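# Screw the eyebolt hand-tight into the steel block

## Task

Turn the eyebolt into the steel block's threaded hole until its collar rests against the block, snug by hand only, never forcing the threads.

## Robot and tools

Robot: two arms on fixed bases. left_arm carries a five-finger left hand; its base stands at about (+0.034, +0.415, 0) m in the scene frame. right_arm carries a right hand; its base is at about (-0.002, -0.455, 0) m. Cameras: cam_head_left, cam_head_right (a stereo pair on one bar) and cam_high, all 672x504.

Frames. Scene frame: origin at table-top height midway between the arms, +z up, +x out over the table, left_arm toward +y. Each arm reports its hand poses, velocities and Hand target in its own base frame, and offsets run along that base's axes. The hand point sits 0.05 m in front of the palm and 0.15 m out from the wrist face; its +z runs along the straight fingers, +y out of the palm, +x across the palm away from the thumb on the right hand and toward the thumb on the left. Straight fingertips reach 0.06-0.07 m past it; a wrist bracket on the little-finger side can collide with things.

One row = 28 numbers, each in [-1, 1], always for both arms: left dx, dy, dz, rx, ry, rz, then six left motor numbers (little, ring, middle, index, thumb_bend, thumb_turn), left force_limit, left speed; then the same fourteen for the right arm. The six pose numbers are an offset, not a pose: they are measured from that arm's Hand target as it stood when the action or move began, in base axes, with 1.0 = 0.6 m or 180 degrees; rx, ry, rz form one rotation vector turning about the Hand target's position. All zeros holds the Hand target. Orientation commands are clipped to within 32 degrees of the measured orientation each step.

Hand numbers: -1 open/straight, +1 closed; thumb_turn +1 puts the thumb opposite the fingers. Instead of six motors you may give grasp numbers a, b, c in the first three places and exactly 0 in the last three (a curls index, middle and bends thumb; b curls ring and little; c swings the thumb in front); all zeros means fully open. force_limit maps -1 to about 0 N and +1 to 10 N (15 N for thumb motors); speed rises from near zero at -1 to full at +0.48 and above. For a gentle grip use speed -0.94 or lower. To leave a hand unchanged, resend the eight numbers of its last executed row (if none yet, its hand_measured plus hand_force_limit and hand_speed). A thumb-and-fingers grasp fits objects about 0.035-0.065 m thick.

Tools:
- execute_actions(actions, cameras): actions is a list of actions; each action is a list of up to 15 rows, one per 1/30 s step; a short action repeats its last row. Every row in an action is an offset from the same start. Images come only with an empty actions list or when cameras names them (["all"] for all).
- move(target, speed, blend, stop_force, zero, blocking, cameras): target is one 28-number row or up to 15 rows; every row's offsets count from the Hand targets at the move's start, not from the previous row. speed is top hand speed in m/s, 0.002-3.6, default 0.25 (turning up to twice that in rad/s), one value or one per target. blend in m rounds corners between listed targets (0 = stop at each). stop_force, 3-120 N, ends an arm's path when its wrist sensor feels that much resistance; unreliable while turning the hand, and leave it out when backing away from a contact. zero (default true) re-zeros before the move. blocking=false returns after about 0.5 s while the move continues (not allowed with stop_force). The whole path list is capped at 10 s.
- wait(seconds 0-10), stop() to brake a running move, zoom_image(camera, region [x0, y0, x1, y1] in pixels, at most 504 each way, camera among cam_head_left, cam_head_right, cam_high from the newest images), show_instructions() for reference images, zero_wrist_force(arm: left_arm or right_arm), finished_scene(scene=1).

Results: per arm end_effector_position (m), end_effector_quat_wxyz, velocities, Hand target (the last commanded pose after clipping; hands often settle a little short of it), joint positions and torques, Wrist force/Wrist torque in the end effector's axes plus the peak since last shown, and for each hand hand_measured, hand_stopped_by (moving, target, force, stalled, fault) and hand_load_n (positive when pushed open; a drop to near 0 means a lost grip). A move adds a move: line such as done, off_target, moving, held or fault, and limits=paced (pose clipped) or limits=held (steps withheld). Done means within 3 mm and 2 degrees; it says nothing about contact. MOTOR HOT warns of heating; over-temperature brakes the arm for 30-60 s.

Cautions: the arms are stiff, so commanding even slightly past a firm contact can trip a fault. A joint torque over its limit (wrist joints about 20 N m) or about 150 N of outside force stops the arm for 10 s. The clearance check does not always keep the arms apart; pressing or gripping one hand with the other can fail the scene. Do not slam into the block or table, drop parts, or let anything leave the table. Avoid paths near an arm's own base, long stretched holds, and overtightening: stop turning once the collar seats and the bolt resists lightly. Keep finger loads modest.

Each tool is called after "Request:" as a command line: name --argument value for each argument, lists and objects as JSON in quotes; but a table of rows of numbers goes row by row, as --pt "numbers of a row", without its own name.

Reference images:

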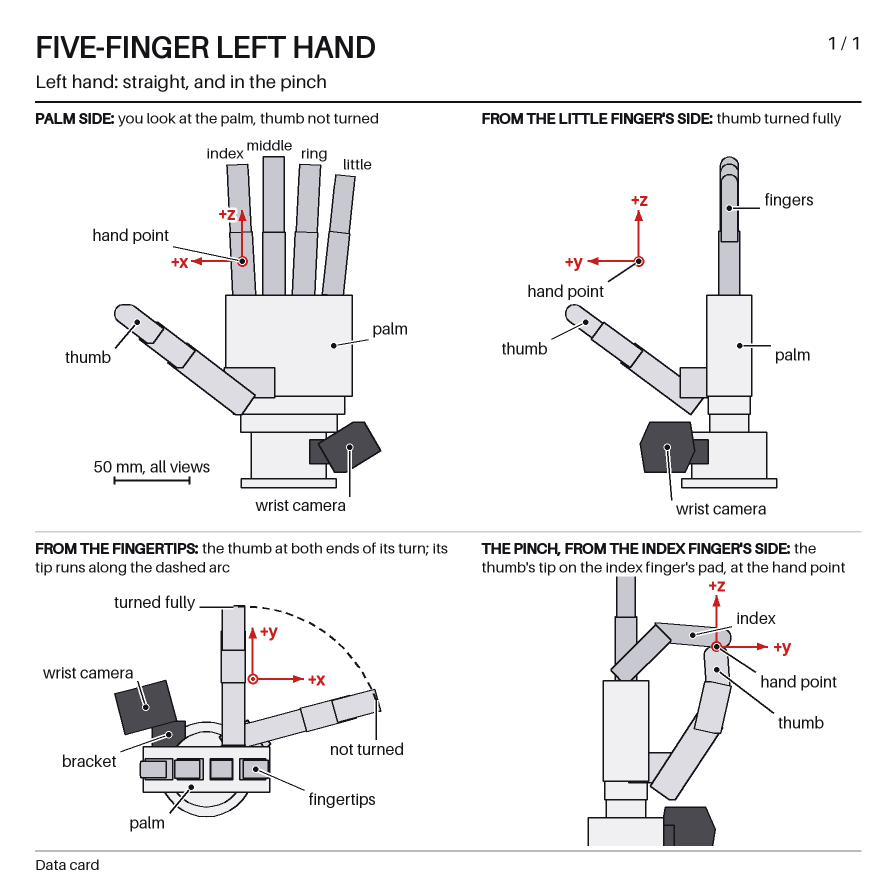

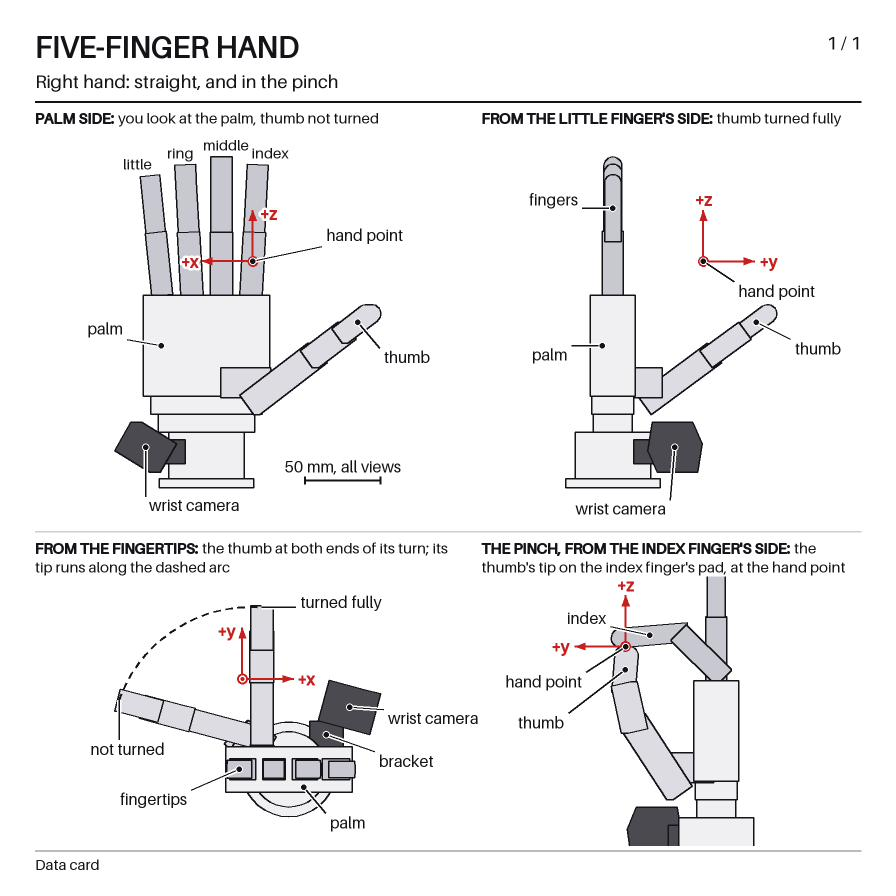

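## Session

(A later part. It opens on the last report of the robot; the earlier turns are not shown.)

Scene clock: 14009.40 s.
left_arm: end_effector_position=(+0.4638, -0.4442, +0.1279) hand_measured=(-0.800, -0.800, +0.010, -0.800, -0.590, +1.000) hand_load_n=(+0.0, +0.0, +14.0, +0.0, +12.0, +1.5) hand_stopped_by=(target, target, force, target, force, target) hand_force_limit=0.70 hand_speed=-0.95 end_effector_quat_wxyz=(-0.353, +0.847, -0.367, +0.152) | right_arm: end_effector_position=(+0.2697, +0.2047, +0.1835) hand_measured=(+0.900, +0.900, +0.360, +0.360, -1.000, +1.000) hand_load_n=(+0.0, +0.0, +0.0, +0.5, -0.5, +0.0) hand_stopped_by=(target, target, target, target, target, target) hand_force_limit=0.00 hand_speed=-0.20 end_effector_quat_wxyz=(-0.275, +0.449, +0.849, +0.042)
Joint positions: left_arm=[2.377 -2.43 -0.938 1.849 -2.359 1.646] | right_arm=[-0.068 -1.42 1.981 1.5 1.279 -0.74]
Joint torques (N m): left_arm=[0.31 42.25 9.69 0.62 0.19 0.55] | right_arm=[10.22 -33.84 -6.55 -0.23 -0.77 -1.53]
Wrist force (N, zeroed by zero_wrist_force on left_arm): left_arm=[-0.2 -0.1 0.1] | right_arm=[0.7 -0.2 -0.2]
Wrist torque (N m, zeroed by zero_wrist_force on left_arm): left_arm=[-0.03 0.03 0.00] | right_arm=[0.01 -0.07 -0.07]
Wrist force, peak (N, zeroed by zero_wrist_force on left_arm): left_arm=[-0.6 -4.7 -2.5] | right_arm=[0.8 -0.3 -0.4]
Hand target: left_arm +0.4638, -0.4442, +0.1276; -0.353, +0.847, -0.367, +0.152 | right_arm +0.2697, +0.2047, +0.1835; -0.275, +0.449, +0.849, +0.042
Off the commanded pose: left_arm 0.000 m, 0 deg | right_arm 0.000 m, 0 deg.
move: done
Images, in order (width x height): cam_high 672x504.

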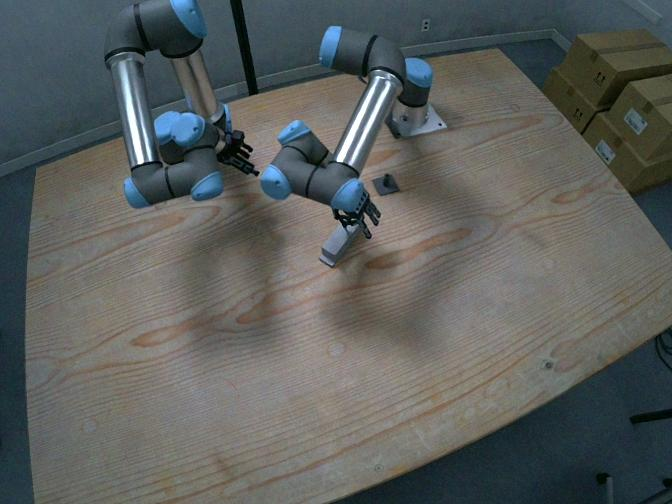

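Request:
move --target '[-0.0002,0.0046,0,0,0,0,-0.8,-0.8,0.5,-0.8,0.3,1,0.7,-0.95,0,0,0,0,0,0,0.9,0.9,0.36,0.36,-1,1,0,-0.2]' --speed 0.01 --cameras '["cam_high"]'

Request:
zoom_image --camera "cam_high" --region '[338, 219, 353, 234]'

Scene clock: 14022.47 s.
left_arm: end_effector_position=(+0.4637, -0.4414, +0.1276) hand_measured=(-0.800, -0.800, +0.010, -0.800, -0.590, +1.000) hand_load_n=(-0.5, +0.0, +14.0, +0.0, +12.5, +1.5) hand_stopped_by=(target, target, force, target, force, target) hand_force_limit=0.70 hand_speed=-0.95 end_effector_quat_wxyz=(-0.353, +0.847, -0.367, +0.152) | right_arm: end_effector_position=(+0.2697, +0.2047, +0.1835) hand_measured=(+0.900, +0.900, +0.360, +0.360, -1.000, +1.000) hand_load_n=(+0.0, +0.0, +0.5, +0.0, +0.0, +0.5) hand_stopped_by=(target, target, target, target, target, target) hand_force_limit=0.00 hand_speed=-0.20 end_effector_quat_wxyz=(-0.275, +0.449, +0.849, +0.042)
Joint positions: left_arm=[2.381 -2.423 -0.951 1.858 -2.359 1.651] | right_arm=[-0.068 -1.42 1.981 1.5 1.279 -0.74]
Joint torques (N m): left_arm=[4.59 54.01 19.68 -0.83 0.45 0.63] | right_arm=[9.92 -35.07 -6.35 -0.26 -0.59 -1.44]
Wrist force (N, zeroed by zero_wrist_force on left_arm): left_arm=[-0.2 0.2 0.1] | right_arm=[0.7 -0.1 -0.4]
Wrist torque (N m, zeroed by zero_wrist_force on left_arm): left_arm=[0.02 0.03 -0.01] | right_arm=[0.03 -0.06 -0.07]
Wrist force, peak (N, zeroed by zero_wrist_force on left_arm): left_arm=[-0.3 -0.4 0.2] | right_arm=[0.8 -0.2 -0.4]
Hand target: left_arm +0.4637, -0.4415, +0.1276; -0.353, +0.847, -0.367, +0.152 | right_arm +0.2697, +0.2047, +0.1835; -0.275, +0.449, +0.849, +0.042
Off the commanded pose: left_arm 0.000 m, 0 deg | right_arm 0.000 m, 0 deg.
move: done
Images, in order (width x height): cam_high 672x504.

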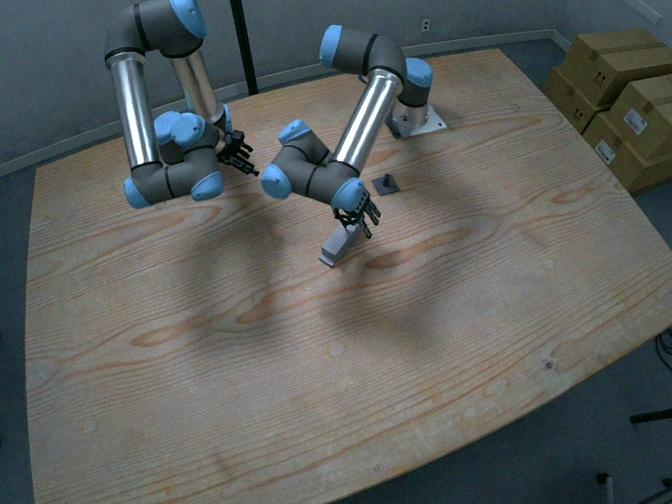

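Scaled by 33.600 from the camera's 672x504 image, which has a finer 960x720 frame.

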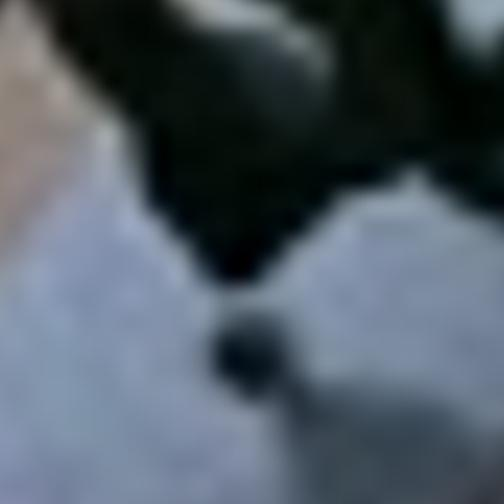

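Request:
move --target '[0.0024,0.0023,0,0,0,0,-0.8,-0.8,0.5,-0.8,0.3,1,0.7,-0.95,0,0,0,0,0,0,0.9,0.9,0.36,0.36,-1,1,0,-0.2]' --speed 0.01 --cameras '["cam_high"]'

Request:
zoom_image --camera "cam_high" --region '[338, 219, 353, 234]'

Scene clock: 14030.40 s.
left_arm: end_effector_position=(+0.4651, -0.4401, +0.1276) hand_measured=(-0.800, -0.800, +0.010, -0.800, -0.590, +1.000) hand_load_n=(+0.0, +0.0, +14.0, +0.0, +12.5, +1.5) hand_stopped_by=(target, target, force, target, force, target) hand_force_limit=0.70 hand_speed=-0.95 end_effector_quat_wxyz=(-0.353, +0.847, -0.367, +0.152) | right_arm: end_effector_position=(+0.2697, +0.2047, +0.1835) hand_measured=(+0.900, +0.900, +0.360, +0.360, -1.000, +1.000) hand_load_n=(+0.0, +0.0, +0.0, +0.0, +0.0, +0.0) hand_stopped_by=(target, target, target, target, target, target) hand_force_limit=0.00 hand_speed=-0.20 end_effector_quat_wxyz=(-0.275, +0.449, +0.849, +0.042)
Joint positions: left_arm=[2.384 -2.422 -0.952 1.862 -2.359 1.655] | right_arm=[-0.068 -1.42 1.981 1.5 1.279 -0.74]
Joint torques (N m): left_arm=[5.95 62.42 8.84 0.06 0.35 1.41] | right_arm=[9.76 -34.54 -5.28 -0.21 -0.5 -1.51]
Wrist force (N, zeroed by zero_wrist_force on left_arm): left_arm=[-0.4 0.0 0.0] | right_arm=[0.5 -0.1 -0.1]
Wrist torque (N m, zeroed by zero_wrist_force on left_arm): left_arm=[-0.01 0.06 -0.16] | right_arm=[0.01 -0.05 -0.08]
Wrist force, peak (N, zeroed by zero_wrist_force on left_arm): left_arm=[-0.4 -0.4 0.2] | right_arm=[0.8 -0.1 -0.4]
Hand target: left_arm +0.4651, -0.4401, +0.1276; -0.353, +0.847, -0.367, +0.152 | right_arm +0.2697, +0.2047, +0.1835; -0.275, +0.449, +0.849, +0.042
Off the commanded pose: left_arm 0.000 m, 0 deg | right_arm 0.000 m, 0 deg.
move: done
Images, in order (width x height): cam_high 672x504.

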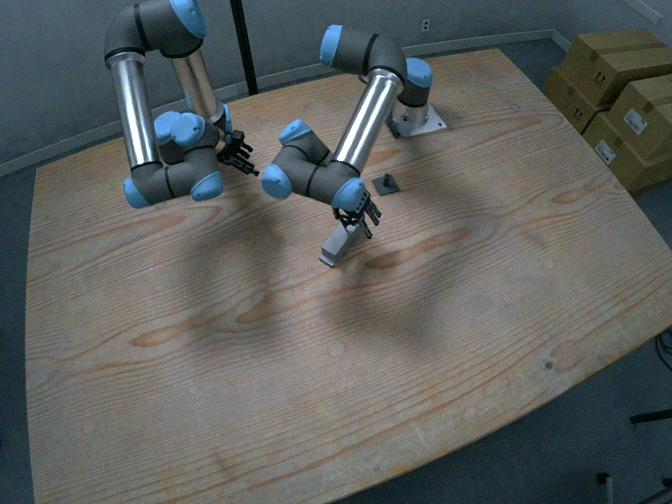

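Scaled by 33.600 from the camera's 672x504 image, which has a finer 960x720 frame.

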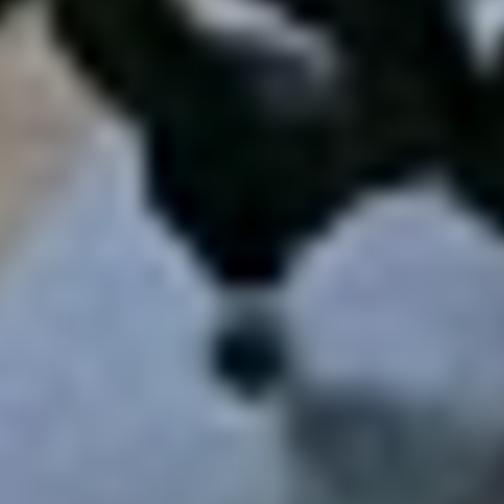

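Request:
move --target '[0.0008,0.0008,-0.0218,0,0,0,-0.8,-0.8,0.5,-0.8,0.3,1,0.7,-0.95,0,0,0,0,0,0,0.9,0.9,0.36,0.36,-1,1,0,-0.2]' --speed 0.02

Request:
move --target '[0,0,-0.0085,0,0,0,-0.8,-0.8,0.5,-0.8,0.3,1,0.7,-0.95,0,0,0,0,0,0,0.9,0.9,0.36,0.36,-1,1,0,-0.2]' --speed 0.003 --stop_force 3

Request:
move --pt "0 0 0.0025 0 0 0 -0.8 -0.8 0.5 -0.8 0.3 1 0.7 -0.95 0 0 0 0 0 0 0.9 0.9 0.36 0.36 -1 1 0 -0.2" --pt "0.0008 -0.0009 0.0025 0 0 0 -0.8 -0.8 0.5 -0.8 0.3 1 0.7 -0.95 0 0 0 0 0 0 0.9 0.9 0.36 0.36 -1 1 0 -0.2" --speed 0.02

Request:
move --target '[0,0,-0.0075,0,0,0,-0.8,-0.8,0.5,-0.8,0.3,1,0.7,-0.95,0,0,0,0,0,0,0.9,0.9,0.36,0.36,-1,1,0,-0.2]' --speed 0.003 --stop_force 3

Scene clock: 14044.17 s.
left_arm: end_effector_position=(+0.4656, -0.4396, +0.1143) hand_measured=(-0.800, -0.800, +0.010, -0.800, -0.590, +1.000) hand_load_n=(-0.5, +0.0, +14.0, -0.5, +12.0, +1.5) hand_stopped_by=(target, target, force, target, force, target) hand_force_limit=0.70 hand_speed=-0.95 end_effector_quat_wxyz=(-0.353, +0.847, -0.367, +0.152) | right_arm: end_effector_position=(+0.2697, +0.2047, +0.1835) hand_measured=(+0.900, +0.900, +0.360, +0.360, -1.000, +1.000) hand_load_n=(+0.0, +0.0, +0.0, +0.0, +0.0, +0.0) hand_stopped_by=(target, target, target, target, target, target) hand_force_limit=0.00 hand_speed=-0.20 end_effector_quat_wxyz=(-0.275, +0.449, +0.849, +0.042)
Joint positions: left_arm=[2.385 -2.431 -0.97 1.89 -2.359 1.657] | right_arm=[-0.068 -1.42 1.981 1.5 1.279 -0.74]
Joint torques (N m): left_arm=[8.84 47.58 24.38 -4.64 0.54 2.07] | right_arm=[10 -34.36 -6.21 -0.17 -0.54 -1.45]
Wrist force (N, zeroed by zero_wrist_force on left_arm): left_arm=[0.0 -0.1 -0.2] | right_arm=[0.6 -0.1 -0.1]
Wrist torque (N m, zeroed by zero_wrist_force on left_arm): left_arm=[-0.01 -0.01 -0.13] | right_arm=[0.02 -0.05 -0.08]
Wrist force, peak (N, zeroed by zero_wrist_force on left_arm): left_arm=[-0.7 -0.5 -0.1] | right_arm=[0.8 -0.2 -0.3]
Hand target: left_arm +0.4656, -0.4396, +0.1145; -0.353, +0.847, -0.367, +0.152 | right_arm +0.2697, +0.2047, +0.1835; -0.275, +0.449, +0.849, +0.042
Off the commanded pose: left_arm 0.000 m, 0 deg | right_arm 0.000 m, 0 deg.
move: done

Scene clock: 14045.57 s.
left_arm: end_effector_position=(+0.4656, -0.4396, +0.1121) hand_measured=(-0.800, -0.800, +0.010, -0.800, -0.590, +1.000) hand_load_n=(+0.0, +0.0, +13.5, +0.0, +12.0, +1.0) hand_stopped_by=(target, target, force, target, force, target) hand_force_limit=0.70 hand_speed=-0.95 end_effector_quat_wxyz=(-0.353, +0.847, -0.367, +0.152) | right_arm: end_effector_position=(+0.2697, +0.2047, +0.1835) hand_measured=(+0.900, +0.900, +0.360, +0.360, -1.000, +1.000) hand_load_n=(+0.5, +0.0, +0.0, +0.0, +0.0, +0.0) hand_stopped_by=(target, target, target, target, target, target) hand_force_limit=0.00 hand_speed=-0.20 end_effector_quat_wxyz=(-0.275, +0.449, +0.849, +0.042)
Joint positions: left_arm=[2.385 -2.432 -0.973 1.894 -2.359 1.657] | right_arm=[-0.068 -1.42 1.981 1.5 1.279 -0.74]
Joint torques (N m): left_arm=[5.85 43.64 25.34 -4.91 0.36 0.63] | right_arm=[10.17 -33.68 -6.33 -0.2 -0.63 -1.56]
Wrist force (N, zeroed by zero_wrist_force on left_arm): left_arm=[-0.3 -4.1 -2.0] | right_arm=[0.6 0.0 -0.4]
Wrist torque (N m, zeroed by zero_wrist_force on left_arm): left_arm=[-0.17 -0.02 -0.06] | right_arm=[0.05 -0.05 -0.07]
Wrist force, peak (N, zeroed by zero_wrist_force on left_arm): left_arm=[-0.3 -4.3 -2.4] | right_arm=[0.8 -0.1 -0.4]
Hand target: left_arm +0.4656, -0.4396, +0.1122; -0.353, +0.847, -0.367, +0.152 (not the last commanded pose) | right_arm +0.2697, +0.2047, +0.1835; -0.275, +0.449, +0.849, +0.042
Off the commanded pose: left_arm 0.003 m, 0 deg | right_arm 0.000 m, 0 deg.
move: contact (left_arm)

Scene clock: 14046.43 s.
left_arm: end_effector_position=(+0.4662, -0.4401, +0.1138) hand_measured=(-0.800, -0.800, +0.010, -0.800, -0.590, +1.000) hand_load_n=(+0.0, -0.5, +14.0, +0.0, +12.0, +1.5) hand_stopped_by=(target, target, force, target, force, target) hand_force_limit=0.70 hand_speed=-0.95 end_effector_quat_wxyz=(-0.353, +0.847, -0.367, +0.152) | right_arm: end_effector_position=(+0.2697, +0.2047, +0.1835) hand_measured=(+0.900, +0.900, +0.360, +0.360, -1.000, +1.000) hand_load_n=(+0.0, +0.0, +0.0, +0.0, +0.0, +0.0) hand_stopped_by=(target, target, target, target, target, target) hand_force_limit=0.00 hand_speed=-0.20 end_effector_quat_wxyz=(-0.275, +0.449, +0.849, +0.042)
Joint positions: left_arm=[2.385 -2.433 -0.967 1.889 -2.359 1.657] | right_arm=[-0.068 -1.42 1.981 1.5 1.279 -0.74]
Joint torques (N m): left_arm=[-6.61 38.54 8.95 -2.85 0.15 -0.91] | right_arm=[10.8 -34.57 -5.91 -0.07 -0.66 -1.41]
Wrist force (N, zeroed by zero_wrist_force on left_arm): left_arm=[-0.2 -0.2 -0.1] | right_arm=[0.4 -0.1 -0.3]
Wrist torque (N m, zeroed by zero_wrist_force on left_arm): left_arm=[-0.02 0.03 -0.15] | right_arm=[0.03 -0.03 -0.08]
Wrist force, peak (N, zeroed by zero_wrist_force on left_arm): left_arm=[-0.3 -4.1 -2.1] | right_arm=[0.7 -0.3 -0.2]
Hand target: left_arm +0.4661, -0.4401, +0.1137; -0.353, +0.847, -0.367, +0.152 | right_arm +0.2697, +0.2047, +0.1835; -0.275, +0.449, +0.849, +0.042
Off the commanded pose: left_arm 0.000 m, 0 deg | right_arm 0.000 m, 0 deg.
move: done

Scene clock: 14047.50 s.
left_arm: end_effector_position=(+0.4660, -0.4401, +0.1122) hand_measured=(-0.800, -0.800, +0.010, -0.800, -0.590, +1.000) hand_load_n=(+0.0, +0.0, +14.0, +0.0, +12.5, +1.5) hand_stopped_by=(target, target, force, target, force, target) hand_force_limit=0.70 hand_speed=-0.95 end_effector_quat_wxyz=(-0.353, +0.847, -0.367, +0.152) | right_arm: end_effector_position=(+0.2697, +0.2047, +0.1835) hand_measured=(+0.900, +0.900, +0.360, +0.360, -1.000, +1.000) hand_load_n=(+0.0, +0.0, +0.0, +0.0, +0.0, +0.0) hand_stopped_by=(target, target, target, target, target, target) hand_force_limit=0.00 hand_speed=-0.20 end_effector_quat_wxyz=(-0.275, +0.449, +0.849, +0.042)
Joint positions: left_arm=[2.385 -2.434 -0.969 1.892 -2.359 1.657] | right_arm=[-0.068 -1.42 1.981 1.5 1.279 -0.74]
Joint torques (N m): left_arm=[-7.32 47.94 27.4 -5.1 -0.04 -0.98] | right_arm=[10.45 -34.24 -6.35 -0.14 -0.6 -1.47]
Wrist force (N, zeroed by zero_wrist_force on left_arm): left_arm=[-0.3 -0.8 0.5] | right_arm=[0.7 0.1 -0.3]
Wrist torque (N m, zeroed by zero_wrist_force on left_arm): left_arm=[-0.01 0.05 -0.13] | right_arm=[0.06 -0.07 -0.07]
Wrist force, peak (N, zeroed by zero_wrist_force on left_arm): left_arm=[-0.5 -3.8 -1.9] | right_arm=[0.6 -0.1 -0.4]
Hand target: left_arm +0.4661, -0.4401, +0.1123; -0.353, +0.847, -0.367, +0.152 (not the last commanded pose) | right_arm +0.2697, +0.2047, +0.1835; -0.275, +0.449, +0.849, +0.042
Off the commanded pose: left_arm 0.003 m, 0 deg | right_arm 0.000 m, 0 deg.
move: contact (left_arm)

Request:
move --pt "0.0003 0.0085 0.0006 0 0 0.075 -0.8 -0.8 0.5 -0.8 0.3 1 0.7 -0.95 0 0 0 0 0 0 0.9 0.9 0.36 0.36 -1 1 0 -0.2" --pt "-0.0013 0.0168 0.0010 0 0 0.15 -0.8 -0.8 0.5 -0.8 0.3 1 0.7 -0.95 0 0 0 0 0 0 0.9 0.9 0.36 0.36 -1 1 0 -0.2" --speed 0.05

Request:
move --target '[0,0,-0.004,0,0,0,-0.8,-0.8,0.5,-0.8,0.3,1,0.7,-0.95,0,0,0,0,0,0,0.9,0.9,0.36,0.36,-1,1,0,-0.2]' --speed 0.003 --stop_force 3

Scene clock: 14076.43 s.
left_arm: end_effector_position=(+0.4653, -0.4301, +0.1128) hand_measured=(-0.800, -0.800, +0.010, -0.800, -0.590, +1.000) hand_load_n=(+0.0, +0.0, +14.0, +0.0, +12.5, +1.5) hand_stopped_by=(target, target, force, target, force, target) hand_force_limit=0.70 hand_speed=-0.95 end_effector_quat_wxyz=(-0.379, +0.909, -0.159, +0.065) end_effector_velocity=(+0.001, +0.000, -0.001) end_effector_angular_velocity=(+0.001, -0.001, -0.005) | right_arm: end_effector_position=(+0.2697, +0.2047, +0.1835) hand_measured=(+0.900, +0.900, +0.360, +0.360, -1.000, +1.000) hand_load_n=(+0.0, +0.0, +0.5, +0.0, +0.0, +0.0) hand_stopped_by=(target, target, target, target, target, target) hand_force_limit=0.00 hand_speed=-0.20 end_effector_quat_wxyz=(-0.275, +0.449, +0.849, +0.042)
Joint positions: left_arm=[2.391 -2.616 -0.733 1.399 -2.281 1.024] | right_arm=[-0.068 -1.42 1.981 1.5 1.279 -0.74]
Joint velocities: left_arm=[0 -0.001 -0.002 0.006 -0.003 0.006] | right_arm=[within noise]
Joint torques (N m): left_arm=[2.84 62.91 8.88 0.21 -2.61 1.41] | right_arm=[9.97 -34.73 -6.51 -0.15 -0.75 -1.5]
Wrist force (N, zeroed by zero_wrist_force on left_arm): left_arm=[-0.2 -0.9 -0.9] | right_arm=[0.4 -0.1 -0.3]
Wrist torque (N m, zeroed by zero_wrist_force on left_arm): left_arm=[-0.03 0.06 -0.03] | right_arm=[0.02 -0.02 -0.09]
Wrist force, peak (N, zeroed by zero_wrist_force on left_arm): left_arm=[0.3 -1.9 -3.0] | right_arm=[0.9 -0.1 -0.4]
Hand target: left_arm +0.4653, -0.4300, +0.1129; -0.379, +0.909, -0.159, +0.066 | right_arm +0.2697, +0.2047, +0.1835; -0.275, +0.449, +0.849, +0.042
Off the commanded pose: left_arm 0.000 m, 0 deg | right_arm 0.000 m, 0 deg.
move: done

Scene clock: 14077.13 s.
left_arm: end_effector_position=(+0.4653, -0.4300, +0.1125) hand_measured=(-0.800, -0.800, +0.010, -0.800, -0.590, +1.000) hand_load_n=(+0.0, +0.0, +13.5, +0.0, +12.0, +2.0) hand_stopped_by=(target, target, force, target, force, target) hand_force_limit=0.70 hand_speed=-0.95 end_effector_quat_wxyz=(-0.379, +0.909, -0.159, +0.066) | right_arm: end_effector_position=(+0.2697, +0.2047, +0.1835) hand_measured=(+0.900, +0.900, +0.360, +0.360, -1.000, +1.000) hand_load_n=(+0.0, +0.0, +0.0, +0.0, +0.0, +0.0) hand_stopped_by=(target, target, target, target, target, target) hand_force_limit=0.00 hand_speed=-0.20 end_effector_quat_wxyz=(-0.275, +0.449, +0.849, +0.042)
Joint positions: left_arm=[2.391 -2.616 -0.733 1.4 -2.282 1.024] | right_arm=[-0.068 -1.42 1.981 1.5 1.279 -0.74]
Joint torques (N m): left_arm=[1.13 53.27 26.83 -5.09 -0.83 -0.05] | right_arm=[10.13 -34.67 -6.38 -0.11 -0.74 -1.52]
Wrist force (N, zeroed by zero_wrist_force on left_arm): left_arm=[0.2 -4.7 -3.3] | right_arm=[0.7 -0.1 -0.2]
Wrist torque (N m, zeroed by zero_wrist_force on left_arm): left_arm=[-0.22 0.01 0.05] | right_arm=[0.03 -0.07 -0.07]
Wrist force, peak (N, zeroed by zero_wrist_force on left_arm): left_arm=[0.2 -5.0 -3.5] | right_arm=[0.7 0.0 -0.4]
Hand target: left_arm +0.4653, -0.4300, +0.1125; -0.379, +0.909, -0.159, +0.066 (not the last commanded pose) | right_arm +0.2697, +0.2047, +0.1835; -0.275, +0.449, +0.849, +0.042
Off the commanded pose: left_arm 0.002 m, 0 deg | right_arm 0.000 m, 0 deg.
move: contact (left_arm)

Request:
move --target '[0.0018,-0.0093,-0.0003,0,0,-0.08333,-0.8,-0.8,0.5,-0.8,0.3,1,0.7,-0.95,0,0,0,0,0,0,0.9,0.9,0.36,0.36,-1,1,0,-0.2]' --speed 0.06

Request:
move --target '[-0.0007,-0.0095,-0.0004,0,0,-0.08333,-0.8,-0.8,0.5,-0.8,0.3,1,0.7,-0.95,0,0,0,0,0,0,0.9,0.9,0.36,0.36,-1,1,0,-0.2]' --speed 0.06

Scene clock: 14105.80 s.
left_arm: end_effector_position=(+0.4664, -0.4356, +0.1124) hand_measured=(-0.800, -0.800, +0.010, -0.800, -0.590, +1.000) hand_load_n=(+0.0, +0.0, +13.0, +0.0, +12.5, +1.5) hand_stopped_by=(target, target, force, target, force, target) hand_force_limit=0.70 hand_speed=-0.95 end_effector_quat_wxyz=(-0.367, +0.881, -0.276, +0.115) | right_arm: end_effector_position=(+0.2697, +0.2047, +0.1835) hand_measured=(+0.900, +0.900, +0.360, +0.360, -1.000, +1.000) hand_load_n=(+0.0, +0.0, +0.0, +0.0, +0.0, +0.0) hand_stopped_by=(target, target, target, target, target, target) hand_force_limit=0.00 hand_speed=-0.20 end_effector_quat_wxyz=(-0.275, +0.449, +0.849, +0.042)
Joint positions: left_arm=[2.382 -2.522 -0.86 1.659 -2.349 1.357] | right_arm=[-0.068 -1.42 1.981 1.5 1.279 -0.74]
Joint torques (N m): left_arm=[-3.1 33.84 31.38 -5.31 0.37 -1.25] | right_arm=[10.99 -34.11 -6.46 -0.09 -0.76 -1.5]
Wrist force (N, zeroed by zero_wrist_force on left_arm): left_arm=[-0.4 0.0 -2.5] | right_arm=[0.6 -0.1 0.0]
Wrist torque (N m, zeroed by zero_wrist_force on left_arm): left_arm=[-0.16 0.04 -0.14] | right_arm=[0.01 -0.06 -0.08]
Wrist force, peak (N, zeroed by zero_wrist_force on left_arm): left_arm=[0.1 -4.7 -3.1] | right_arm=[0.8 -0.3 -0.3]
Hand target: left_arm +0.4664, -0.4356, +0.1123; -0.367, +0.881, -0.276, +0.115 | right_arm +0.2697, +0.2047, +0.1835; -0.275, +0.449, +0.849, +0.042
Off the commanded pose: left_arm 0.000 m, 0 deg | right_arm 0.000 m, 0 deg.
move: done

Scene clock: 14108.40 s.
left_arm: end_effector_position=(+0.4660, -0.4413, +0.1121) hand_measured=(-0.800, -0.800, +0.010, -0.800, -0.590, +1.000) hand_load_n=(+0.0, +0.0, +14.0, +0.0, +12.5, +1.5) hand_stopped_by=(target, target, force, target, force, target) hand_force_limit=0.70 hand_speed=-0.95 end_effector_quat_wxyz=(-0.349, +0.837, -0.389, +0.162) | right_arm: end_effector_position=(+0.2697, +0.2047, +0.1835) hand_measured=(+0.900, +0.900, +0.360, +0.360, -1.000, +1.000) hand_load_n=(+0.0, +0.0, +0.0, +0.5, +0.0, +0.0) hand_stopped_by=(target, target, target, target, target, target) hand_force_limit=0.00 hand_speed=-0.20 end_effector_quat_wxyz=(-0.275, +0.449, +0.849, +0.042)
Joint positions: left_arm=[2.387 -2.411 -0.998 1.952 -2.354 1.733] | right_arm=[-0.068 -1.42 1.981 1.5 1.279 -0.74]
Joint torques (N m): left_arm=[6.65 32.43 32.14 -5.08 -1.62 0.19] | right_arm=[10.59 -34.11 -6 -0.14 -0.56 -1.44]
Wrist force (N, zeroed by zero_wrist_force on left_arm): left_arm=[-0.3 -1.1 0.6] | right_arm=[0.7 -0.2 -0.1]
Wrist torque (N m, zeroed by zero_wrist_force on left_arm): left_arm=[0.01 0.00 -0.11] | right_arm=[0.00 -0.07 -0.07]
Wrist force, peak (N, zeroed by zero_wrist_force on left_arm): left_arm=[-0.1 -3.1 -5.0] | right_arm=[0.8 -0.3 -0.2]
Hand target: left_arm +0.4660, -0.4413, +0.1121; -0.349, +0.837, -0.389, +0.162 | right_arm +0.2697, +0.2047, +0.1835; -0.275, +0.449, +0.849, +0.042
Off the commanded pose: left_arm 0.000 m, 0 deg | right_arm 0.000 m, 0 deg.
move: done

Request:
move --target '[0,0,-0.003,0,0,0,-0.8,-0.8,0.5,-0.8,0.3,1,0.7,-0.95,0,0,0,0,0,0,0.9,0.9,0.36,0.36,-1,1,0,-0.2]' --speed 0.003 --stop_force 4

Request:
move --target '[-0.0032,-0.0090,-0.0004,0,0,-0.08333,-0.8,-0.8,0.5,-0.8,0.3,1,0.7,-0.95,0,0,0,0,0,0,0.9,0.9,0.36,0.36,-1,1,0,-0.2]' --speed 0.06

Request:
move --target '[-0.0053,-0.0078,-0.0004,0,0,-0.08333,-0.8,-0.8,0.5,-0.8,0.3,1,0.7,-0.95,0,0,0,0,0,0,0.9,0.9,0.36,0.36,-1,1,0,-0.2]' --speed 0.06

Scene clock: 14121.10 s.
left_arm: end_effector_position=(+0.4660, -0.4413, +0.1115) hand_measured=(-0.800, -0.800, +0.010, -0.800, -0.590, +1.000) hand_load_n=(+0.0, +0.0, +13.5, +0.0, +12.0, +1.5) hand_stopped_by=(target, target, force, target, force, target) hand_force_limit=0.70 hand_speed=-0.95 end_effector_quat_wxyz=(-0.349, +0.837, -0.389, +0.162) | right_arm: end_effector_position=(+0.2697, +0.2047, +0.1835) hand_measured=(+0.900, +0.900, +0.360, +0.360, -1.000, +1.000) hand_load_n=(+0.0, +0.0, +0.0, +0.0, +0.0, +0.0) hand_stopped_by=(target, target, target, target, target, target) hand_force_limit=0.00 hand_speed=-0.20 end_effector_quat_wxyz=(-0.275, +0.449, +0.849, +0.042)
Joint positions: left_arm=[2.387 -2.412 -0.998 1.953 -2.354 1.734] | right_arm=[-0.068 -1.42 1.981 1.5 1.279 -0.74]
Joint torques (N m): left_arm=[-6.69 50.6 29.74 -4.66 1.2 1.26] | right_arm=[9.98 -33.99 -6.35 -0.15 -0.53 -1.44]
Wrist force (N, zeroed by zero_wrist_force on left_arm): left_arm=[0.1 -6.8 -2.6] | right_arm=[0.6 -0.1 -0.5]
Wrist torque (N m, zeroed by zero_wrist_force on left_arm): left_arm=[-0.23 -0.07 0.01] | right_arm=[0.03 -0.05 -0.08]
Wrist force, peak (N, zeroed by zero_wrist_force on left_arm): left_arm=[-0.1 -7.5 -2.7] | right_arm=[0.9 -0.2 -0.2]
Hand target: left_arm +0.4660, -0.4413, +0.1115; -0.349, +0.837, -0.389, +0.162 (not the last commanded pose) | right_arm +0.2697, +0.2047, +0.1835; -0.275, +0.449, +0.849, +0.042
Off the commanded pose: left_arm 0.001 m, 0 deg | right_arm 0.000 m, 0 deg.
move: contact (left_arm)

Scene clock: 14123.70 s.
left_arm: end_effector_position=(+0.4641, -0.4467, +0.1114) hand_measured=(-0.800, -0.800, +0.010, -0.800, -0.590, +1.000) hand_load_n=(+0.0, +0.0, +13.0, +0.0, +12.5, +1.5) hand_stopped_by=(target, target, force, target, force, target) hand_force_limit=0.70 hand_speed=-0.95 end_effector_quat_wxyz=(-0.325, +0.779, -0.495, +0.206) | right_arm: end_effector_position=(+0.2697, +0.2047, +0.1835) hand_measured=(+0.900, +0.900, +0.360, +0.360, -1.000, +1.000) hand_load_n=(+0.5, +0.0, +0.0, +0.0, +0.0, +0.0) hand_stopped_by=(target, target, target, target, target, target) hand_force_limit=0.00 hand_speed=-0.20 end_effector_quat_wxyz=(-0.275, +0.449, +0.849, +0.042)
Joint positions: left_arm=[2.407 -2.294 -1.145 2.238 -2.286 2.107] | right_arm=[-0.068 -1.42 1.981 1.5 1.279 -0.74]
Joint torques (N m): left_arm=[-0.5 29.34 31.81 -4.14 -2.63 -0.04] | right_arm=[10.01 -34.98 -6.75 -0.15 -0.68 -1.48]
Wrist force (N, zeroed by zero_wrist_force on left_arm): left_arm=[-0.2 -0.7 -1.8] | right_arm=[0.6 -0.1 -0.2]
Wrist torque (N m, zeroed by zero_wrist_force on left_arm): left_arm=[-0.15 0.01 -0.15] | right_arm=[0.01 -0.06 -0.08]
Wrist force, peak (N, zeroed by zero_wrist_force on left_arm): left_arm=[-0.2 -7.1 -2.3] | right_arm=[0.9 -0.1 -0.3]
Hand target: left_arm +0.4641, -0.4467, +0.1113; -0.325, +0.779, -0.495, +0.206 | right_arm +0.2697, +0.2047, +0.1835; -0.275, +0.449, +0.849, +0.042
Off the commanded pose: left_arm 0.000 m, 0 deg | right_arm 0.000 m, 0 deg.
move: done

Scene clock: 14126.23 s.
left_arm: end_effector_position=(+0.4610, -0.4513, +0.1111) hand_measured=(-0.800, -0.800, +0.010, -0.800, -0.590, +1.000) hand_load_n=(+0.0, +0.0, +12.0, +0.0, +12.5, +1.5) hand_stopped_by=(target, target, force, target, force, target) hand_force_limit=0.70 hand_speed=-0.95 end_effector_quat_wxyz=(-0.295, +0.708, -0.592, +0.246) | right_arm: end_effector_position=(+0.2697, +0.2047, +0.1835) hand_measured=(+0.900, +0.900, +0.360, +0.360, -1.000, +1.000) hand_load_n=(+0.0, +0.0, +0.0, +0.0, +0.0, +0.0) hand_stopped_by=(target, target, target, target, target, target) hand_force_limit=0.00 hand_speed=-0.20 end_effector_quat_wxyz=(-0.275, +0.449, +0.849, +0.042)
Joint positions: left_arm=[2.443 -2.186 -1.281 2.469 -2.149 2.44] | right_arm=[-0.068 -1.42 1.981 1.5 1.279 -0.74]
Joint torques (N m): left_arm=[-6.03 24.63 30.85 -3.31 -2.92 -1.12] | right_arm=[9.69 -34.62 -6.07 -0.15 -0.48 -1.55]
Wrist force (N, zeroed by zero_wrist_force on left_arm): left_arm=[-0.4 -1.5 -4.9] | right_arm=[0.8 -0.2 -0.4]
Wrist torque (N m, zeroed by zero_wrist_force on left_arm): left_arm=[-0.32 0.02 -0.18] | right_arm=[0.01 -0.08 -0.07]
Wrist force, peak (N, zeroed by zero_wrist_force on left_arm): left_arm=[-0.3 -1.4 -5.3] | right_arm=[0.8 -0.2 -0.4]
Hand target: left_arm +0.4609, -0.4514, +0.1111; -0.295, +0.708, -0.592, +0.246 | right_arm +0.2697, +0.2047, +0.1835; -0.275, +0.449, +0.849, +0.042
Off the commanded pose: left_arm 0.000 m, 0 deg | right_arm 0.000 m, 0 deg.
move: done

Request:
move --target '[-0.0085,-0.0063,-0.0003,0,0,-0.08333,-0.8,-0.8,0.5,-0.8,0.3,1,0.7,-0.95,0,0,0,0,0,0,0.9,0.9,0.36,0.36,-1,1,0,-0.2]' --speed 0.06

Request:
move --target '[0,0,-0.003,0,0,0,-0.8,-0.8,0.5,-0.8,0.3,1,0.7,-0.95,0,0,0,0,0,0,0.9,0.9,0.36,0.36,-1,1,0,-0.2]' --speed 0.003 --stop_force 3

Request:
move --target '[-0.0085,-0.0042,-0.0003,0,0,-0.08333,-0.8,-0.8,0.5,-0.8,0.3,1,0.7,-0.95,0,0,0,0,0,0,0.9,0.9,0.36,0.36,-1,1,0,-0.2]' --speed 0.06

Request:
move --target '[0,0,-0.003,0,0,0,-0.8,-0.8,0.5,-0.8,0.3,1,0.7,-0.95,0,0,0,0,0,0,0.9,0.9,0.36,0.36,-1,1,0,-0.2]' --speed 0.003 --stop_force 3

Scene clock: 14142.43 s.
left_arm: end_effector_position=(+0.4559, -0.4551, +0.1110) hand_measured=(-0.800, -0.800, +0.010, -0.800, -0.590, +1.000) hand_load_n=(+0.0, +0.0, +12.5, +0.0, +12.5, +1.5) hand_stopped_by=(target, target, force, target, force, target) hand_force_limit=0.70 hand_speed=-0.95 end_effector_quat_wxyz=(-0.261, +0.625, -0.680, +0.283) end_effector_velocity=(-0.001, +0.001, +0.000) end_effector_angular_velocity=(+0.002, +0.002, +0.006) | right_arm: end_effector_position=(+0.2697, +0.2047, +0.1835) hand_measured=(+0.900, +0.900, +0.360, +0.360, -1.000, +1.000) hand_load_n=(+0.0, +0.0, +0.0, +0.0, +0.0, +0.0) hand_stopped_by=(target, target, target, target, target, target) hand_force_limit=0.00 hand_speed=-0.20 end_effector_quat_wxyz=(-0.275, +0.449, +0.849, +0.042)
Joint positions: left_arm=[2.492 -2.102 -1.39 2.626 -1.962 2.722] | right_arm=[-0.068 -1.42 1.981 1.5 1.279 -0.74]
Joint velocities: left_arm=[-0.002 -0.001 0 -0.004 -0.005 -0.006] | right_arm=[within noise]
Joint torques (N m): left_arm=[-6.35 27.68 28.9 -2.92 -2.07 -1.26] | right_arm=[10.45 -34.16 -5.97 -0.19 -0.69 -1.44]
Wrist force (N, zeroed by zero_wrist_force on left_arm): left_arm=[-0.5 -1.5 -2.7] | right_arm=[0.4 0.0 -0.3]
Wrist torque (N m, zeroed by zero_wrist_force on left_arm): left_arm=[-0.23 0.00 -0.14] | right_arm=[0.04 -0.04 -0.08]
Wrist force, peak (N, zeroed by zero_wrist_force on left_arm): left_arm=[0.0 -3.6 -6.1] | right_arm=[0.8 -0.1 -0.5]
Hand target: left_arm +0.4558, -0.4552, +0.1109; -0.261, +0.624, -0.680, +0.283 | right_arm +0.2697, +0.2047, +0.1835; -0.275, +0.449, +0.849, +0.042
Off the commanded pose: left_arm 0.000 m, 0 deg | right_arm 0.000 m, 0 deg.
move: done

Scene clock: 14143.80 s.
left_arm: end_effector_position=(+0.4559, -0.4552, +0.1107) hand_measured=(-0.800, -0.800, +0.010, -0.800, -0.590, +1.000) hand_load_n=(+0.0, +0.0, +11.5, +0.0, +12.5, +2.0) hand_stopped_by=(target, target, force, target, force, target) hand_force_limit=0.70 hand_speed=-0.95 end_effector_quat_wxyz=(-0.261, +0.625, -0.680, +0.283) | right_arm: end_effector_position=(+0.2697, +0.2047, +0.1835) hand_measured=(+0.900, +0.900, +0.360, +0.360, -1.000, +1.000) hand_load_n=(+0.5, +0.0, +0.0, +0.0, +0.0, +0.0) hand_stopped_by=(target, target, target, target, target, target) hand_force_limit=0.00 hand_speed=-0.20 end_effector_quat_wxyz=(-0.275, +0.449, +0.849, +0.042)
Joint positions: left_arm=[2.492 -2.102 -1.39 2.626 -1.962 2.722] | right_arm=[-0.068 -1.42 1.981 1.5 1.279 -0.74]
Joint torques (N m): left_arm=[7.6 46.75 31.03 -2.9 -2.21 -0.73] | right_arm=[10.28 -34.3 -6.22 -0.09 -0.71 -1.48]
Wrist force (N, zeroed by zero_wrist_force on left_arm): left_arm=[-0.3 -4.5 -5.8] | right_arm=[0.4 0.0 -0.3]
Wrist torque (N m, zeroed by zero_wrist_force on left_arm): left_arm=[-0.40 -0.02 -0.10] | right_arm=[0.04 -0.03 -0.08]
Wrist force, peak (N, zeroed by zero_wrist_force on left_arm): left_arm=[-0.5 -5.4 -6.3] | right_arm=[0.8 -0.1 -0.3]
Hand target: left_arm +0.4559, -0.4551, +0.1107; -0.261, +0.625, -0.680, +0.283 (not the last commanded pose) | right_arm +0.2697, +0.2047, +0.1835; -0.275, +0.449, +0.849, +0.042
Off the commanded pose: left_arm 0.002 m, 0 deg | right_arm 0.000 m, 0 deg.
move: contact (left_arm)

Scene clock: 14146.30 s.
left_arm: end_effector_position=(+0.4509, -0.4576, +0.1106) hand_measured=(-0.800, -0.800, +0.010, -0.800, -0.590, +1.000) hand_load_n=(+0.0, +0.0, +12.0, +0.0, +12.5, +1.5) hand_stopped_by=(target, target, force, target, force, target) hand_force_limit=0.70 hand_speed=-0.95 end_effector_quat_wxyz=(+0.222, -0.531, +0.755, -0.315) end_effector_velocity=(+0.000, +0.000, +0.001) end_effector_angular_velocity=(+0.000, -0.003, +0.004) | right_arm: end_effector_position=(+0.2697, +0.2047, +0.1835) hand_measured=(+0.900, +0.900, +0.360, +0.360, -1.000, +1.000) hand_load_n=(+0.0, +0.0, +0.0, +0.0, -0.5, +0.0) hand_stopped_by=(target, target, target, target, target, target) hand_force_limit=0.00 hand_speed=-0.20 end_effector_quat_wxyz=(-0.275, +0.449, +0.849, +0.042)
Joint positions: left_arm=[2.553 -2.048 -1.46 2.713 -1.743 2.97] | right_arm=[-0.068 -1.42 1.981 1.5 1.279 -0.74]
Joint velocities: left_arm=[-0.002 0.001 0.001 0 -0.005 -0.003] | right_arm=[within noise]
Joint torques (N m): left_arm=[-8.04 32.36 23.11 -1.77 -1.75 -1.09] | right_arm=[10.4 -34.27 -6.25 -0.13 -0.69 -1.55]
Wrist force (N, zeroed by zero_wrist_force on left_arm): left_arm=[-0.5 -2.0 -4.4] | right_arm=[0.5 0.0 -0.6]
Wrist torque (N m, zeroed by zero_wrist_force on left_arm): left_arm=[-0.28 0.03 -0.12] | right_arm=[0.06 -0.03 -0.08]
Wrist force, peak (N, zeroed by zero_wrist_force on left_arm): left_arm=[-0.4 -4.6 -5.9] | right_arm=[0.8 -0.1 -0.2]
Hand target: left_arm +0.4508, -0.4577, +0.1105; +0.222, -0.530, +0.755, -0.314 | right_arm +0.2697, +0.2047, +0.1835; -0.275, +0.449, +0.849, +0.042
Off the commanded pose: left_arm 0.000 m, 0 deg | right_arm 0.000 m, 0 deg.
move: done

Scene clock: 14147.63 s.
left_arm: end_effector_position=(+0.4508, -0.4577, +0.1103) hand_measured=(-0.800, -0.800, +0.010, -0.800, -0.590, +1.000) hand_load_n=(-0.5, +0.0, +10.5, +0.0, +13.0, +1.5) hand_stopped_by=(target, target, force, target, force, target) hand_force_limit=0.70 hand_speed=-0.95 end_effector_quat_wxyz=(+0.222, -0.531, +0.755, -0.315) | right_arm: end_effector_position=(+0.2697, +0.2047, +0.1835) hand_measured=(+0.900, +0.900, +0.360, +0.360, -1.000, +1.000) hand_load_n=(+0.0, +0.0, +0.0, +0.0, +0.0, +0.0) hand_stopped_by=(target, target, target, target, target, target) hand_force_limit=0.00 hand_speed=-0.20 end_effector_quat_wxyz=(-0.275, +0.449, +0.849, +0.042)
Joint positions: left_arm=[2.553 -2.049 -1.46 2.713 -1.743 2.97] | right_arm=[-0.068 -1.42 1.981 1.5 1.279 -0.74]
Joint torques (N m): left_arm=[7.64 42.9 28.11 -1.71 -0.71 0.19] | right_arm=[9.73 -34.27 -5.99 -0.37 -0.63 -1.49]
Wrist force (N, zeroed by zero_wrist_force on left_arm): left_arm=[-0.1 -5.9 -8.8] | right_arm=[0.5 -0.1 -0.3]
Wrist torque (N m, zeroed by zero_wrist_force on left_arm): left_arm=[-0.45 -0.04 -0.05] | right_arm=[0.02 -0.04 -0.08]
Wrist force, peak (N, zeroed by zero_wrist_force on left_arm): left_arm=[-0.1 -5.9 -8.9] | right_arm=[0.7 -0.1 -0.4]
Hand target: left_arm +0.4508, -0.4576, +0.1103; +0.222, -0.531, +0.755, -0.315 (not the last commanded pose) | right_arm +0.2697, +0.2047, +0.1835; -0.275, +0.449, +0.849, +0.042
Off the commanded pose: left_arm 0.002 m, 0 deg | right_arm 0.000 m, 0 deg.
move: contact (left_arm)

Request:
move --target '[-0.0107,-0.0013,0,0,0,-0.08333,-0.8,-0.8,0.5,-0.8,0.3,1,0.7,-0.95,0,0,0,0,0,0,0.9,0.9,0.36,0.36,-1,1,0,-0.2]' --speed 0.06

Request:
move --target '[0,0,-0.003,0,0,0,-0.8,-0.8,0.5,-0.8,0.3,1,0.7,-0.95,0,0,0,0,0,0,0.9,0.9,0.36,0.36,-1,1,0,-0.2]' --speed 0.003 --stop_force 3

Request:
move --target '[-0.0095,0.0007,-0.0003,0,0,-0.08333,-0.8,-0.8,0.5,-0.8,0.3,1,0.7,-0.95,0,0,0,0,0,0,0.9,0.9,0.36,0.36,-1,1,0,-0.2]' --speed 0.06

Request:
move --target '[0,0,-0.003,0,0,0,-0.8,-0.8,0.5,-0.8,0.3,1,0.7,-0.95,0,0,0,0,0,0,0.9,0.9,0.36,0.36,-1,1,0,-0.2]' --speed 0.003 --stop_force 3

Scene clock: 14168.10 s.
left_arm: end_effector_position=(+0.4445, -0.4583, +0.1103) hand_measured=(-0.800, -0.800, +0.010, -0.800, -0.590, +1.000) hand_load_n=(+0.0, +0.0, +11.5, +0.0, +12.5, +2.0) hand_stopped_by=(target, target, force, target, force, target) hand_force_limit=0.70 hand_speed=-0.95 end_effector_quat_wxyz=(+0.179, -0.427, +0.818, -0.341) end_effector_velocity=(+0.001, +0.000, +0.000) end_effector_angular_velocity=(-0.001, +0.000, +0.007) | right_arm: end_effector_position=(+0.2697, +0.2047, +0.1835) hand_measured=(+0.900, +0.900, +0.360, +0.360, -1.000, +1.000) hand_load_n=(+0.0, +0.0, +0.0, +0.0, +0.0, +0.0) hand_stopped_by=(target, target, target, target, target, target) hand_force_limit=0.00 hand_speed=-0.20 end_effector_quat_wxyz=(-0.275, +0.449, +0.849, +0.042)
Joint positions: left_arm=[2.619 -2.027 -1.491 2.735 -1.512 3.202] | right_arm=[-0.068 -1.42 1.981 1.5 1.279 -0.74]
Joint velocities: left_arm=[0 0 0 0 -0.005 -0.005] | right_arm=[within noise]
Joint torques (N m): left_arm=[-6.94 42.73 10.36 -1.83 -1.33 -1.26] | right_arm=[9.61 -33.54 -5.72 -0.12 -0.65 -1.47]
Wrist force (N, zeroed by zero_wrist_force on left_arm): left_arm=[0.6 -2.7 -6.5] | right_arm=[0.4 -0.2 -0.3]
Wrist torque (N m, zeroed by zero_wrist_force on left_arm): left_arm=[-0.30 -0.05 -0.09] | right_arm=[0.01 -0.04 -0.09]
Wrist force, peak (N, zeroed by zero_wrist_force on left_arm): left_arm=[0.2 -6.1 -8.8] | right_arm=[0.9 -0.1 -0.3]
Hand target: left_arm +0.4444, -0.4584, +0.1103; +0.179, -0.427, +0.818, -0.341 | right_arm +0.2697, +0.2047, +0.1835; -0.275, +0.449, +0.849, +0.042
Off the commanded pose: left_arm 0.000 m, 0 deg | right_arm 0.000 m, 0 deg.
move: done

Scene clock: 14169.50 s.
left_arm: end_effector_position=(+0.4444, -0.4584, +0.1100) hand_measured=(-0.800, -0.800, +0.010, -0.800, -0.590, +1.000) hand_load_n=(+0.0, +0.0, +10.5, +0.0, +13.0, +2.0) hand_stopped_by=(target, target, force, target, force, target) hand_force_limit=0.70 hand_speed=-0.95 end_effector_quat_wxyz=(+0.179, -0.427, +0.818, -0.341) | right_arm: end_effector_position=(+0.2697, +0.2047, +0.1835) hand_measured=(+0.900, +0.900, +0.360, +0.360, -1.000, +1.000) hand_load_n=(+0.0, +0.0, +0.0, +0.0, +0.0, +0.5) hand_stopped_by=(target, target, target, target, target, target) hand_force_limit=0.00 hand_speed=-0.20 end_effector_quat_wxyz=(-0.275, +0.449, +0.849, +0.042)
Joint positions: left_arm=[2.619 -2.027 -1.492 2.736 -1.512 3.202] | right_arm=[-0.068 -1.42 1.981 1.5 1.279 -0.74]
Joint torques (N m): left_arm=[2.81 43.26 26.52 -2.11 0.98 0.49] | right_arm=[10.81 -34.83 -6.06 -0.15 -0.69 -1.48]
Wrist force (N, zeroed by zero_wrist_force on left_arm): left_arm=[0.3 -5.7 -8.3] | right_arm=[0.6 -0.2 -0.1]
Wrist torque (N m, zeroed by zero_wrist_force on left_arm): left_arm=[-0.43 -0.08 -0.02] | right_arm=[0.00 -0.05 -0.08]
Wrist force, peak (N, zeroed by zero_wrist_force on left_arm): left_arm=[0.2 -6.4 -8.7] | right_arm=[0.9 -0.2 -0.3]
Hand target: left_arm +0.4445, -0.4584, +0.1100; +0.179, -0.427, +0.818, -0.341 (not the last commanded pose) | right_arm +0.2697, +0.2047, +0.1835; -0.275, +0.449, +0.849, +0.042
Off the commanded pose: left_arm 0.001 m, 0 deg | right_arm 0.000 m, 0 deg.
move: contact (left_arm)

Scene clock: 14172.00 s.
left_arm: end_effector_position=(+0.4388, -0.4579, +0.1097) hand_measured=(-0.800, -0.800, +0.010, -0.800, -0.590, +1.000) hand_load_n=(+0.0, +0.0, +9.5, +0.0, +12.5, +2.5) hand_stopped_by=(target, target, force, target, force, target) hand_force_limit=0.70 hand_speed=-0.95 end_effector_quat_wxyz=(+0.133, -0.317, +0.867, -0.361) end_effector_velocity=(+0.001, +0.000, +0.001) end_effector_angular_velocity=(-0.001, +0.000, +0.008) | right_arm: end_effector_position=(+0.2697, +0.2047, +0.1835) hand_measured=(+0.900, +0.900, +0.360, +0.360, -1.000, +1.000) hand_load_n=(+0.5, +0.0, +0.0, +0.0, +0.0, +0.5) hand_stopped_by=(target, target, target, target, target, target) hand_force_limit=0.00 hand_speed=-0.20 end_effector_quat_wxyz=(-0.275, +0.449, +0.849, +0.042)
Joint positions: left_arm=[2.681 -2.042 -1.477 2.696 -1.286 3.438] | right_arm=[-0.068 -1.42 1.981 1.5 1.279 -0.74]
Joint velocities: left_arm=[-0.001 0.001 0.002 0 -0.005 -0.007] | right_arm=[within noise]
Joint torques (N m): left_arm=[-8.2 30.03 16.98 2.51 -1.4 -1.21] | right_arm=[10.02 -34.41 -5.86 -0.19 -0.67 -1.49]
Wrist force (N, zeroed by zero_wrist_force on left_arm): left_arm=[0.6 -8.0 -12.0] | right_arm=[0.7 -0.3 -0.3]
Wrist torque (N m, zeroed by zero_wrist_force on left_arm): left_arm=[-0.69 -0.13 0.01] | right_arm=[-0.01 -0.07 -0.08]
Wrist force, peak (N, zeroed by zero_wrist_force on left_arm): left_arm=[0.8 -8.4 -12.0] | right_arm=[0.7 -0.2 -0.4]
Hand target: left_arm +0.4388, -0.4580, +0.1098; +0.133, -0.317, +0.867, -0.361 | right_arm +0.2697, +0.2047, +0.1835; -0.275, +0.449, +0.849, +0.042
Off the commanded pose: left_arm 0.000 m, 0 deg | right_arm 0.000 m, 0 deg.
move: done

Scene clock: 14173.43 s.
left_arm: end_effector_position=(+0.4388, -0.4580, +0.1093) hand_measured=(-0.800, -0.800, +0.010, -0.800, -0.590, +1.000) hand_load_n=(+0.0, +0.0, +9.5, +0.0, +13.0, +1.0) hand_stopped_by=(target, target, force, target, force, target) hand_force_limit=0.70 hand_speed=-0.95 end_effector_quat_wxyz=(+0.133, -0.317, +0.867, -0.361) | right_arm: end_effector_position=(+0.2697, +0.2047, +0.1835) hand_measured=(+0.900, +0.900, +0.360, +0.360, -1.000, +1.000) hand_load_n=(+0.0, +0.0, +0.5, +0.5, +0.0, +0.0) hand_stopped_by=(target, target, target, target, target, target) hand_force_limit=0.00 hand_speed=-0.20 end_effector_quat_wxyz=(-0.275, +0.449, +0.849, +0.042)
Joint positions: left_arm=[2.681 -2.043 -1.478 2.698 -1.286 3.438] | right_arm=[-0.068 -1.42 1.981 1.5 1.279 -0.74]
Joint torques (N m): left_arm=[2.31 39.74 26.72 -2.1 0.51 0.21] | right_arm=[10.05 -34.24 -6.13 -0.14 -0.57 -1.5]
Wrist force (N, zeroed by zero_wrist_force on left_arm): left_arm=[0.3 -10.0 -13.5] | right_arm=[0.7 -0.1 -0.2]
Wrist torque (N m, zeroed by zero_wrist_force on left_arm): left_arm=[-0.80 -0.16 0.08] | right_arm=[0.01 -0.07 -0.07]
Wrist force, peak (N, zeroed by zero_wrist_force on left_arm): left_arm=[0.1 -11.0 -13.6] | right_arm=[0.7 -0.1 -0.6]
Hand target: left_arm +0.4388, -0.4580, +0.1093; +0.133, -0.317, +0.867, -0.361 (not the last commanded pose) | right_arm +0.2697, +0.2047, +0.1835; -0.275, +0.449, +0.849, +0.042
Off the commanded pose: left_arm 0.001 m, 0 deg | right_arm 0.000 m, 0 deg.
move: contact (left_arm)

Request:
move --target '[-0.0011,0.0013,0.0008,0,0,0,-0.8,-0.8,0.5,-0.8,0.3,1,0.7,-0.95,0,0,0,0,0,0,0.9,0.9,0.36,0.36,-1,1,0,-0.2]' --speed 0.02

Request:
move --target '[0,0,0.0015,0,0,0,-0.8,-0.8,0.5,-0.8,0.3,1,0.7,-0.95,0,0,0,0,0,0,0.9,0.9,0.36,0.36,-1,1,0,-0.2]' --speed 0.02

Request:
move --target '[0,0,-0.005,0,0,0,-0.8,-0.8,0.5,-0.8,0.3,1,0.7,-0.95,0,0,0,0,0,0,0.9,0.9,0.36,0.36,-1,1,0,-0.2]' --speed 0.003 --stop_force 3

Scene clock: 14184.10 s.
left_arm: end_effector_position=(+0.4382, -0.4572, +0.1098) hand_measured=(-0.800, -0.800, +0.010, -0.800, -0.590, +1.000) hand_load_n=(+0.0, +0.0, +12.0, -0.5, +12.5, +2.0) hand_stopped_by=(target, target, force, target, force, target) hand_force_limit=0.70 hand_speed=-0.95 end_effector_quat_wxyz=(+0.133, -0.317, +0.867, -0.361) | right_arm: end_effector_position=(+0.2697, +0.2047, +0.1835) hand_measured=(+0.900, +0.900, +0.360, +0.360, -1.000, +1.000) hand_load_n=(+0.0, +0.0, +0.0, +0.0, -0.5, +0.0) hand_stopped_by=(target, target, target, target, target, target) hand_force_limit=0.00 hand_speed=-0.20 end_effector_quat_wxyz=(-0.275, +0.449, +0.849, +0.042)
Joint positions: left_arm=[2.682 -2.04 -1.481 2.697 -1.285 3.439] | right_arm=[-0.068 -1.42 1.981 1.5 1.279 -0.74]
Joint torques (N m): left_arm=[9.44 42.47 9.64 -1.97 1.11 1.13] | right_arm=[9.45 -34.02 -6.67 -0.12 -0.72 -1.53]
Wrist force (N, zeroed by zero_wrist_force on left_arm): left_arm=[0.1 -2.7 -4.5] | right_arm=[0.7 -0.1 -0.3]
Wrist torque (N m, zeroed by zero_wrist_force on left_arm): left_arm=[-0.30 0.00 -0.07] | right_arm=[0.03 -0.06 -0.07]
Wrist force, peak (N, zeroed by zero_wrist_force on left_arm): left_arm=[0.6 -10.5 -13.7] | right_arm=[0.8 -0.1 -0.3]
Hand target: left_arm +0.4382, -0.4572, +0.1098; +0.133, -0.317, +0.867, -0.361 | right_arm +0.2697, +0.2047, +0.1835; -0.275, +0.449, +0.849, +0.042
Off the commanded pose: left_arm 0.000 m, 0 deg | right_arm 0.000 m, 0 deg.
move: done

Scene clock: 14184.80 s.
left_arm: end_effector_position=(+0.4382, -0.4572, +0.1107) hand_measured=(-0.800, -0.800, +0.010, -0.800, -0.590, +1.000) hand_load_n=(+0.0, +0.0, +13.0, +0.0, +12.0, +1.5) hand_stopped_by=(target, target, force, target, force, target) hand_force_limit=0.70 hand_speed=-0.95 end_effector_quat_wxyz=(+0.133, -0.317, +0.867, -0.361) | right_arm: end_effector_position=(+0.2697, +0.2047, +0.1835) hand_measured=(+0.900, +0.900, +0.360, +0.360, -1.000, +1.000) hand_load_n=(+0.0, +0.5, +0.0, +0.0, +0.0, +0.0) hand_stopped_by=(target, target, target, target, target, target) hand_force_limit=0.00 hand_speed=-0.20 end_effector_quat_wxyz=(-0.275, +0.449, +0.849, +0.042)
Joint positions: left_arm=[2.682 -2.039 -1.479 2.695 -1.285 3.439] | right_arm=[-0.068 -1.42 1.981 1.5 1.279 -0.74]
Joint torques (N m): left_arm=[6.82 48.33 33.26 -2.13 0.32 0.24] | right_arm=[10.19 -34.62 -6.38 -0.15 -0.55 -1.31]
Wrist force (N, zeroed by zero_wrist_force on left_arm): left_arm=[0.0 0.6 -1.1] | right_arm=[0.6 -0.1 -0.1]
Wrist torque (N m, zeroed by zero_wrist_force on left_arm): left_arm=[-0.13 0.06 -0.13] | right_arm=[0.02 -0.06 -0.08]
Wrist force, peak (N, zeroed by zero_wrist_force on left_arm): left_arm=[-0.1 -2.6 -4.6] | right_arm=[0.8 -0.2 -0.2]
Hand target: left_arm +0.4382, -0.4572, +0.1107; +0.133, -0.317, +0.867, -0.361 | right_arm +0.2697, +0.2047, +0.1835; -0.275, +0.449, +0.849, +0.042
Off the commanded pose: left_arm 0.000 m, 0 deg | right_arm 0.000 m, 0 deg.
move: done

Scene clock: 14186.17 s.
left_arm: end_effector_position=(+0.4383, -0.4572, +0.1103) hand_measured=(-0.800, -0.800, +0.010, -0.800, -0.590, +1.000) hand_load_n=(+0.0, +0.0, +11.5, +0.0, +12.5, +1.5) hand_stopped_by=(target, target, force, target, force, target) hand_force_limit=0.70 hand_speed=-0.95 end_effector_quat_wxyz=(+0.133, -0.317, +0.867, -0.361) | right_arm: end_effector_position=(+0.2697, +0.2047, +0.1835) hand_measured=(+0.900, +0.900, +0.360, +0.360, -1.000, +1.000) hand_load_n=(+0.0, +0.0, +0.0, +0.5, +0.0, +0.5) hand_stopped_by=(target, target, target, target, target, target) hand_force_limit=0.00 hand_speed=-0.20 end_effector_quat_wxyz=(-0.275, +0.449, +0.849, +0.042)
Joint positions: left_arm=[2.682 -2.04 -1.48 2.697 -1.285 3.439] | right_arm=[-0.068 -1.42 1.981 1.5 1.279 -0.74]
Joint torques (N m): left_arm=[6.84 45.85 30.98 -1.77 -0.04 -0.05] | right_arm=[9.92 -34.34 -5.55 -0.24 -0.6 -1.51]
Wrist force (N, zeroed by zero_wrist_force on left_arm): left_arm=[0.1 -2.8 -5.9] | right_arm=[0.5 -0.1 -0.3]
Wrist torque (N m, zeroed by zero_wrist_force on left_arm): left_arm=[-0.38 0.00 -0.07] | right_arm=[0.02 -0.04 -0.08]
Wrist force, peak (N, zeroed by zero_wrist_force on left_arm): left_arm=[0.2 -3.8 -6.5] | right_arm=[0.7 -0.2 -0.4]
Hand target: left_arm +0.4383, -0.4572, +0.1103; +0.133, -0.317, +0.867, -0.361 (not the last commanded pose) | right_arm +0.2697, +0.2047, +0.1835; -0.275, +0.449, +0.849, +0.042
Off the commanded pose: left_arm 0.003 m, 0 deg | right_arm 0.000 m, 0 deg.
move: contact (left_arm)


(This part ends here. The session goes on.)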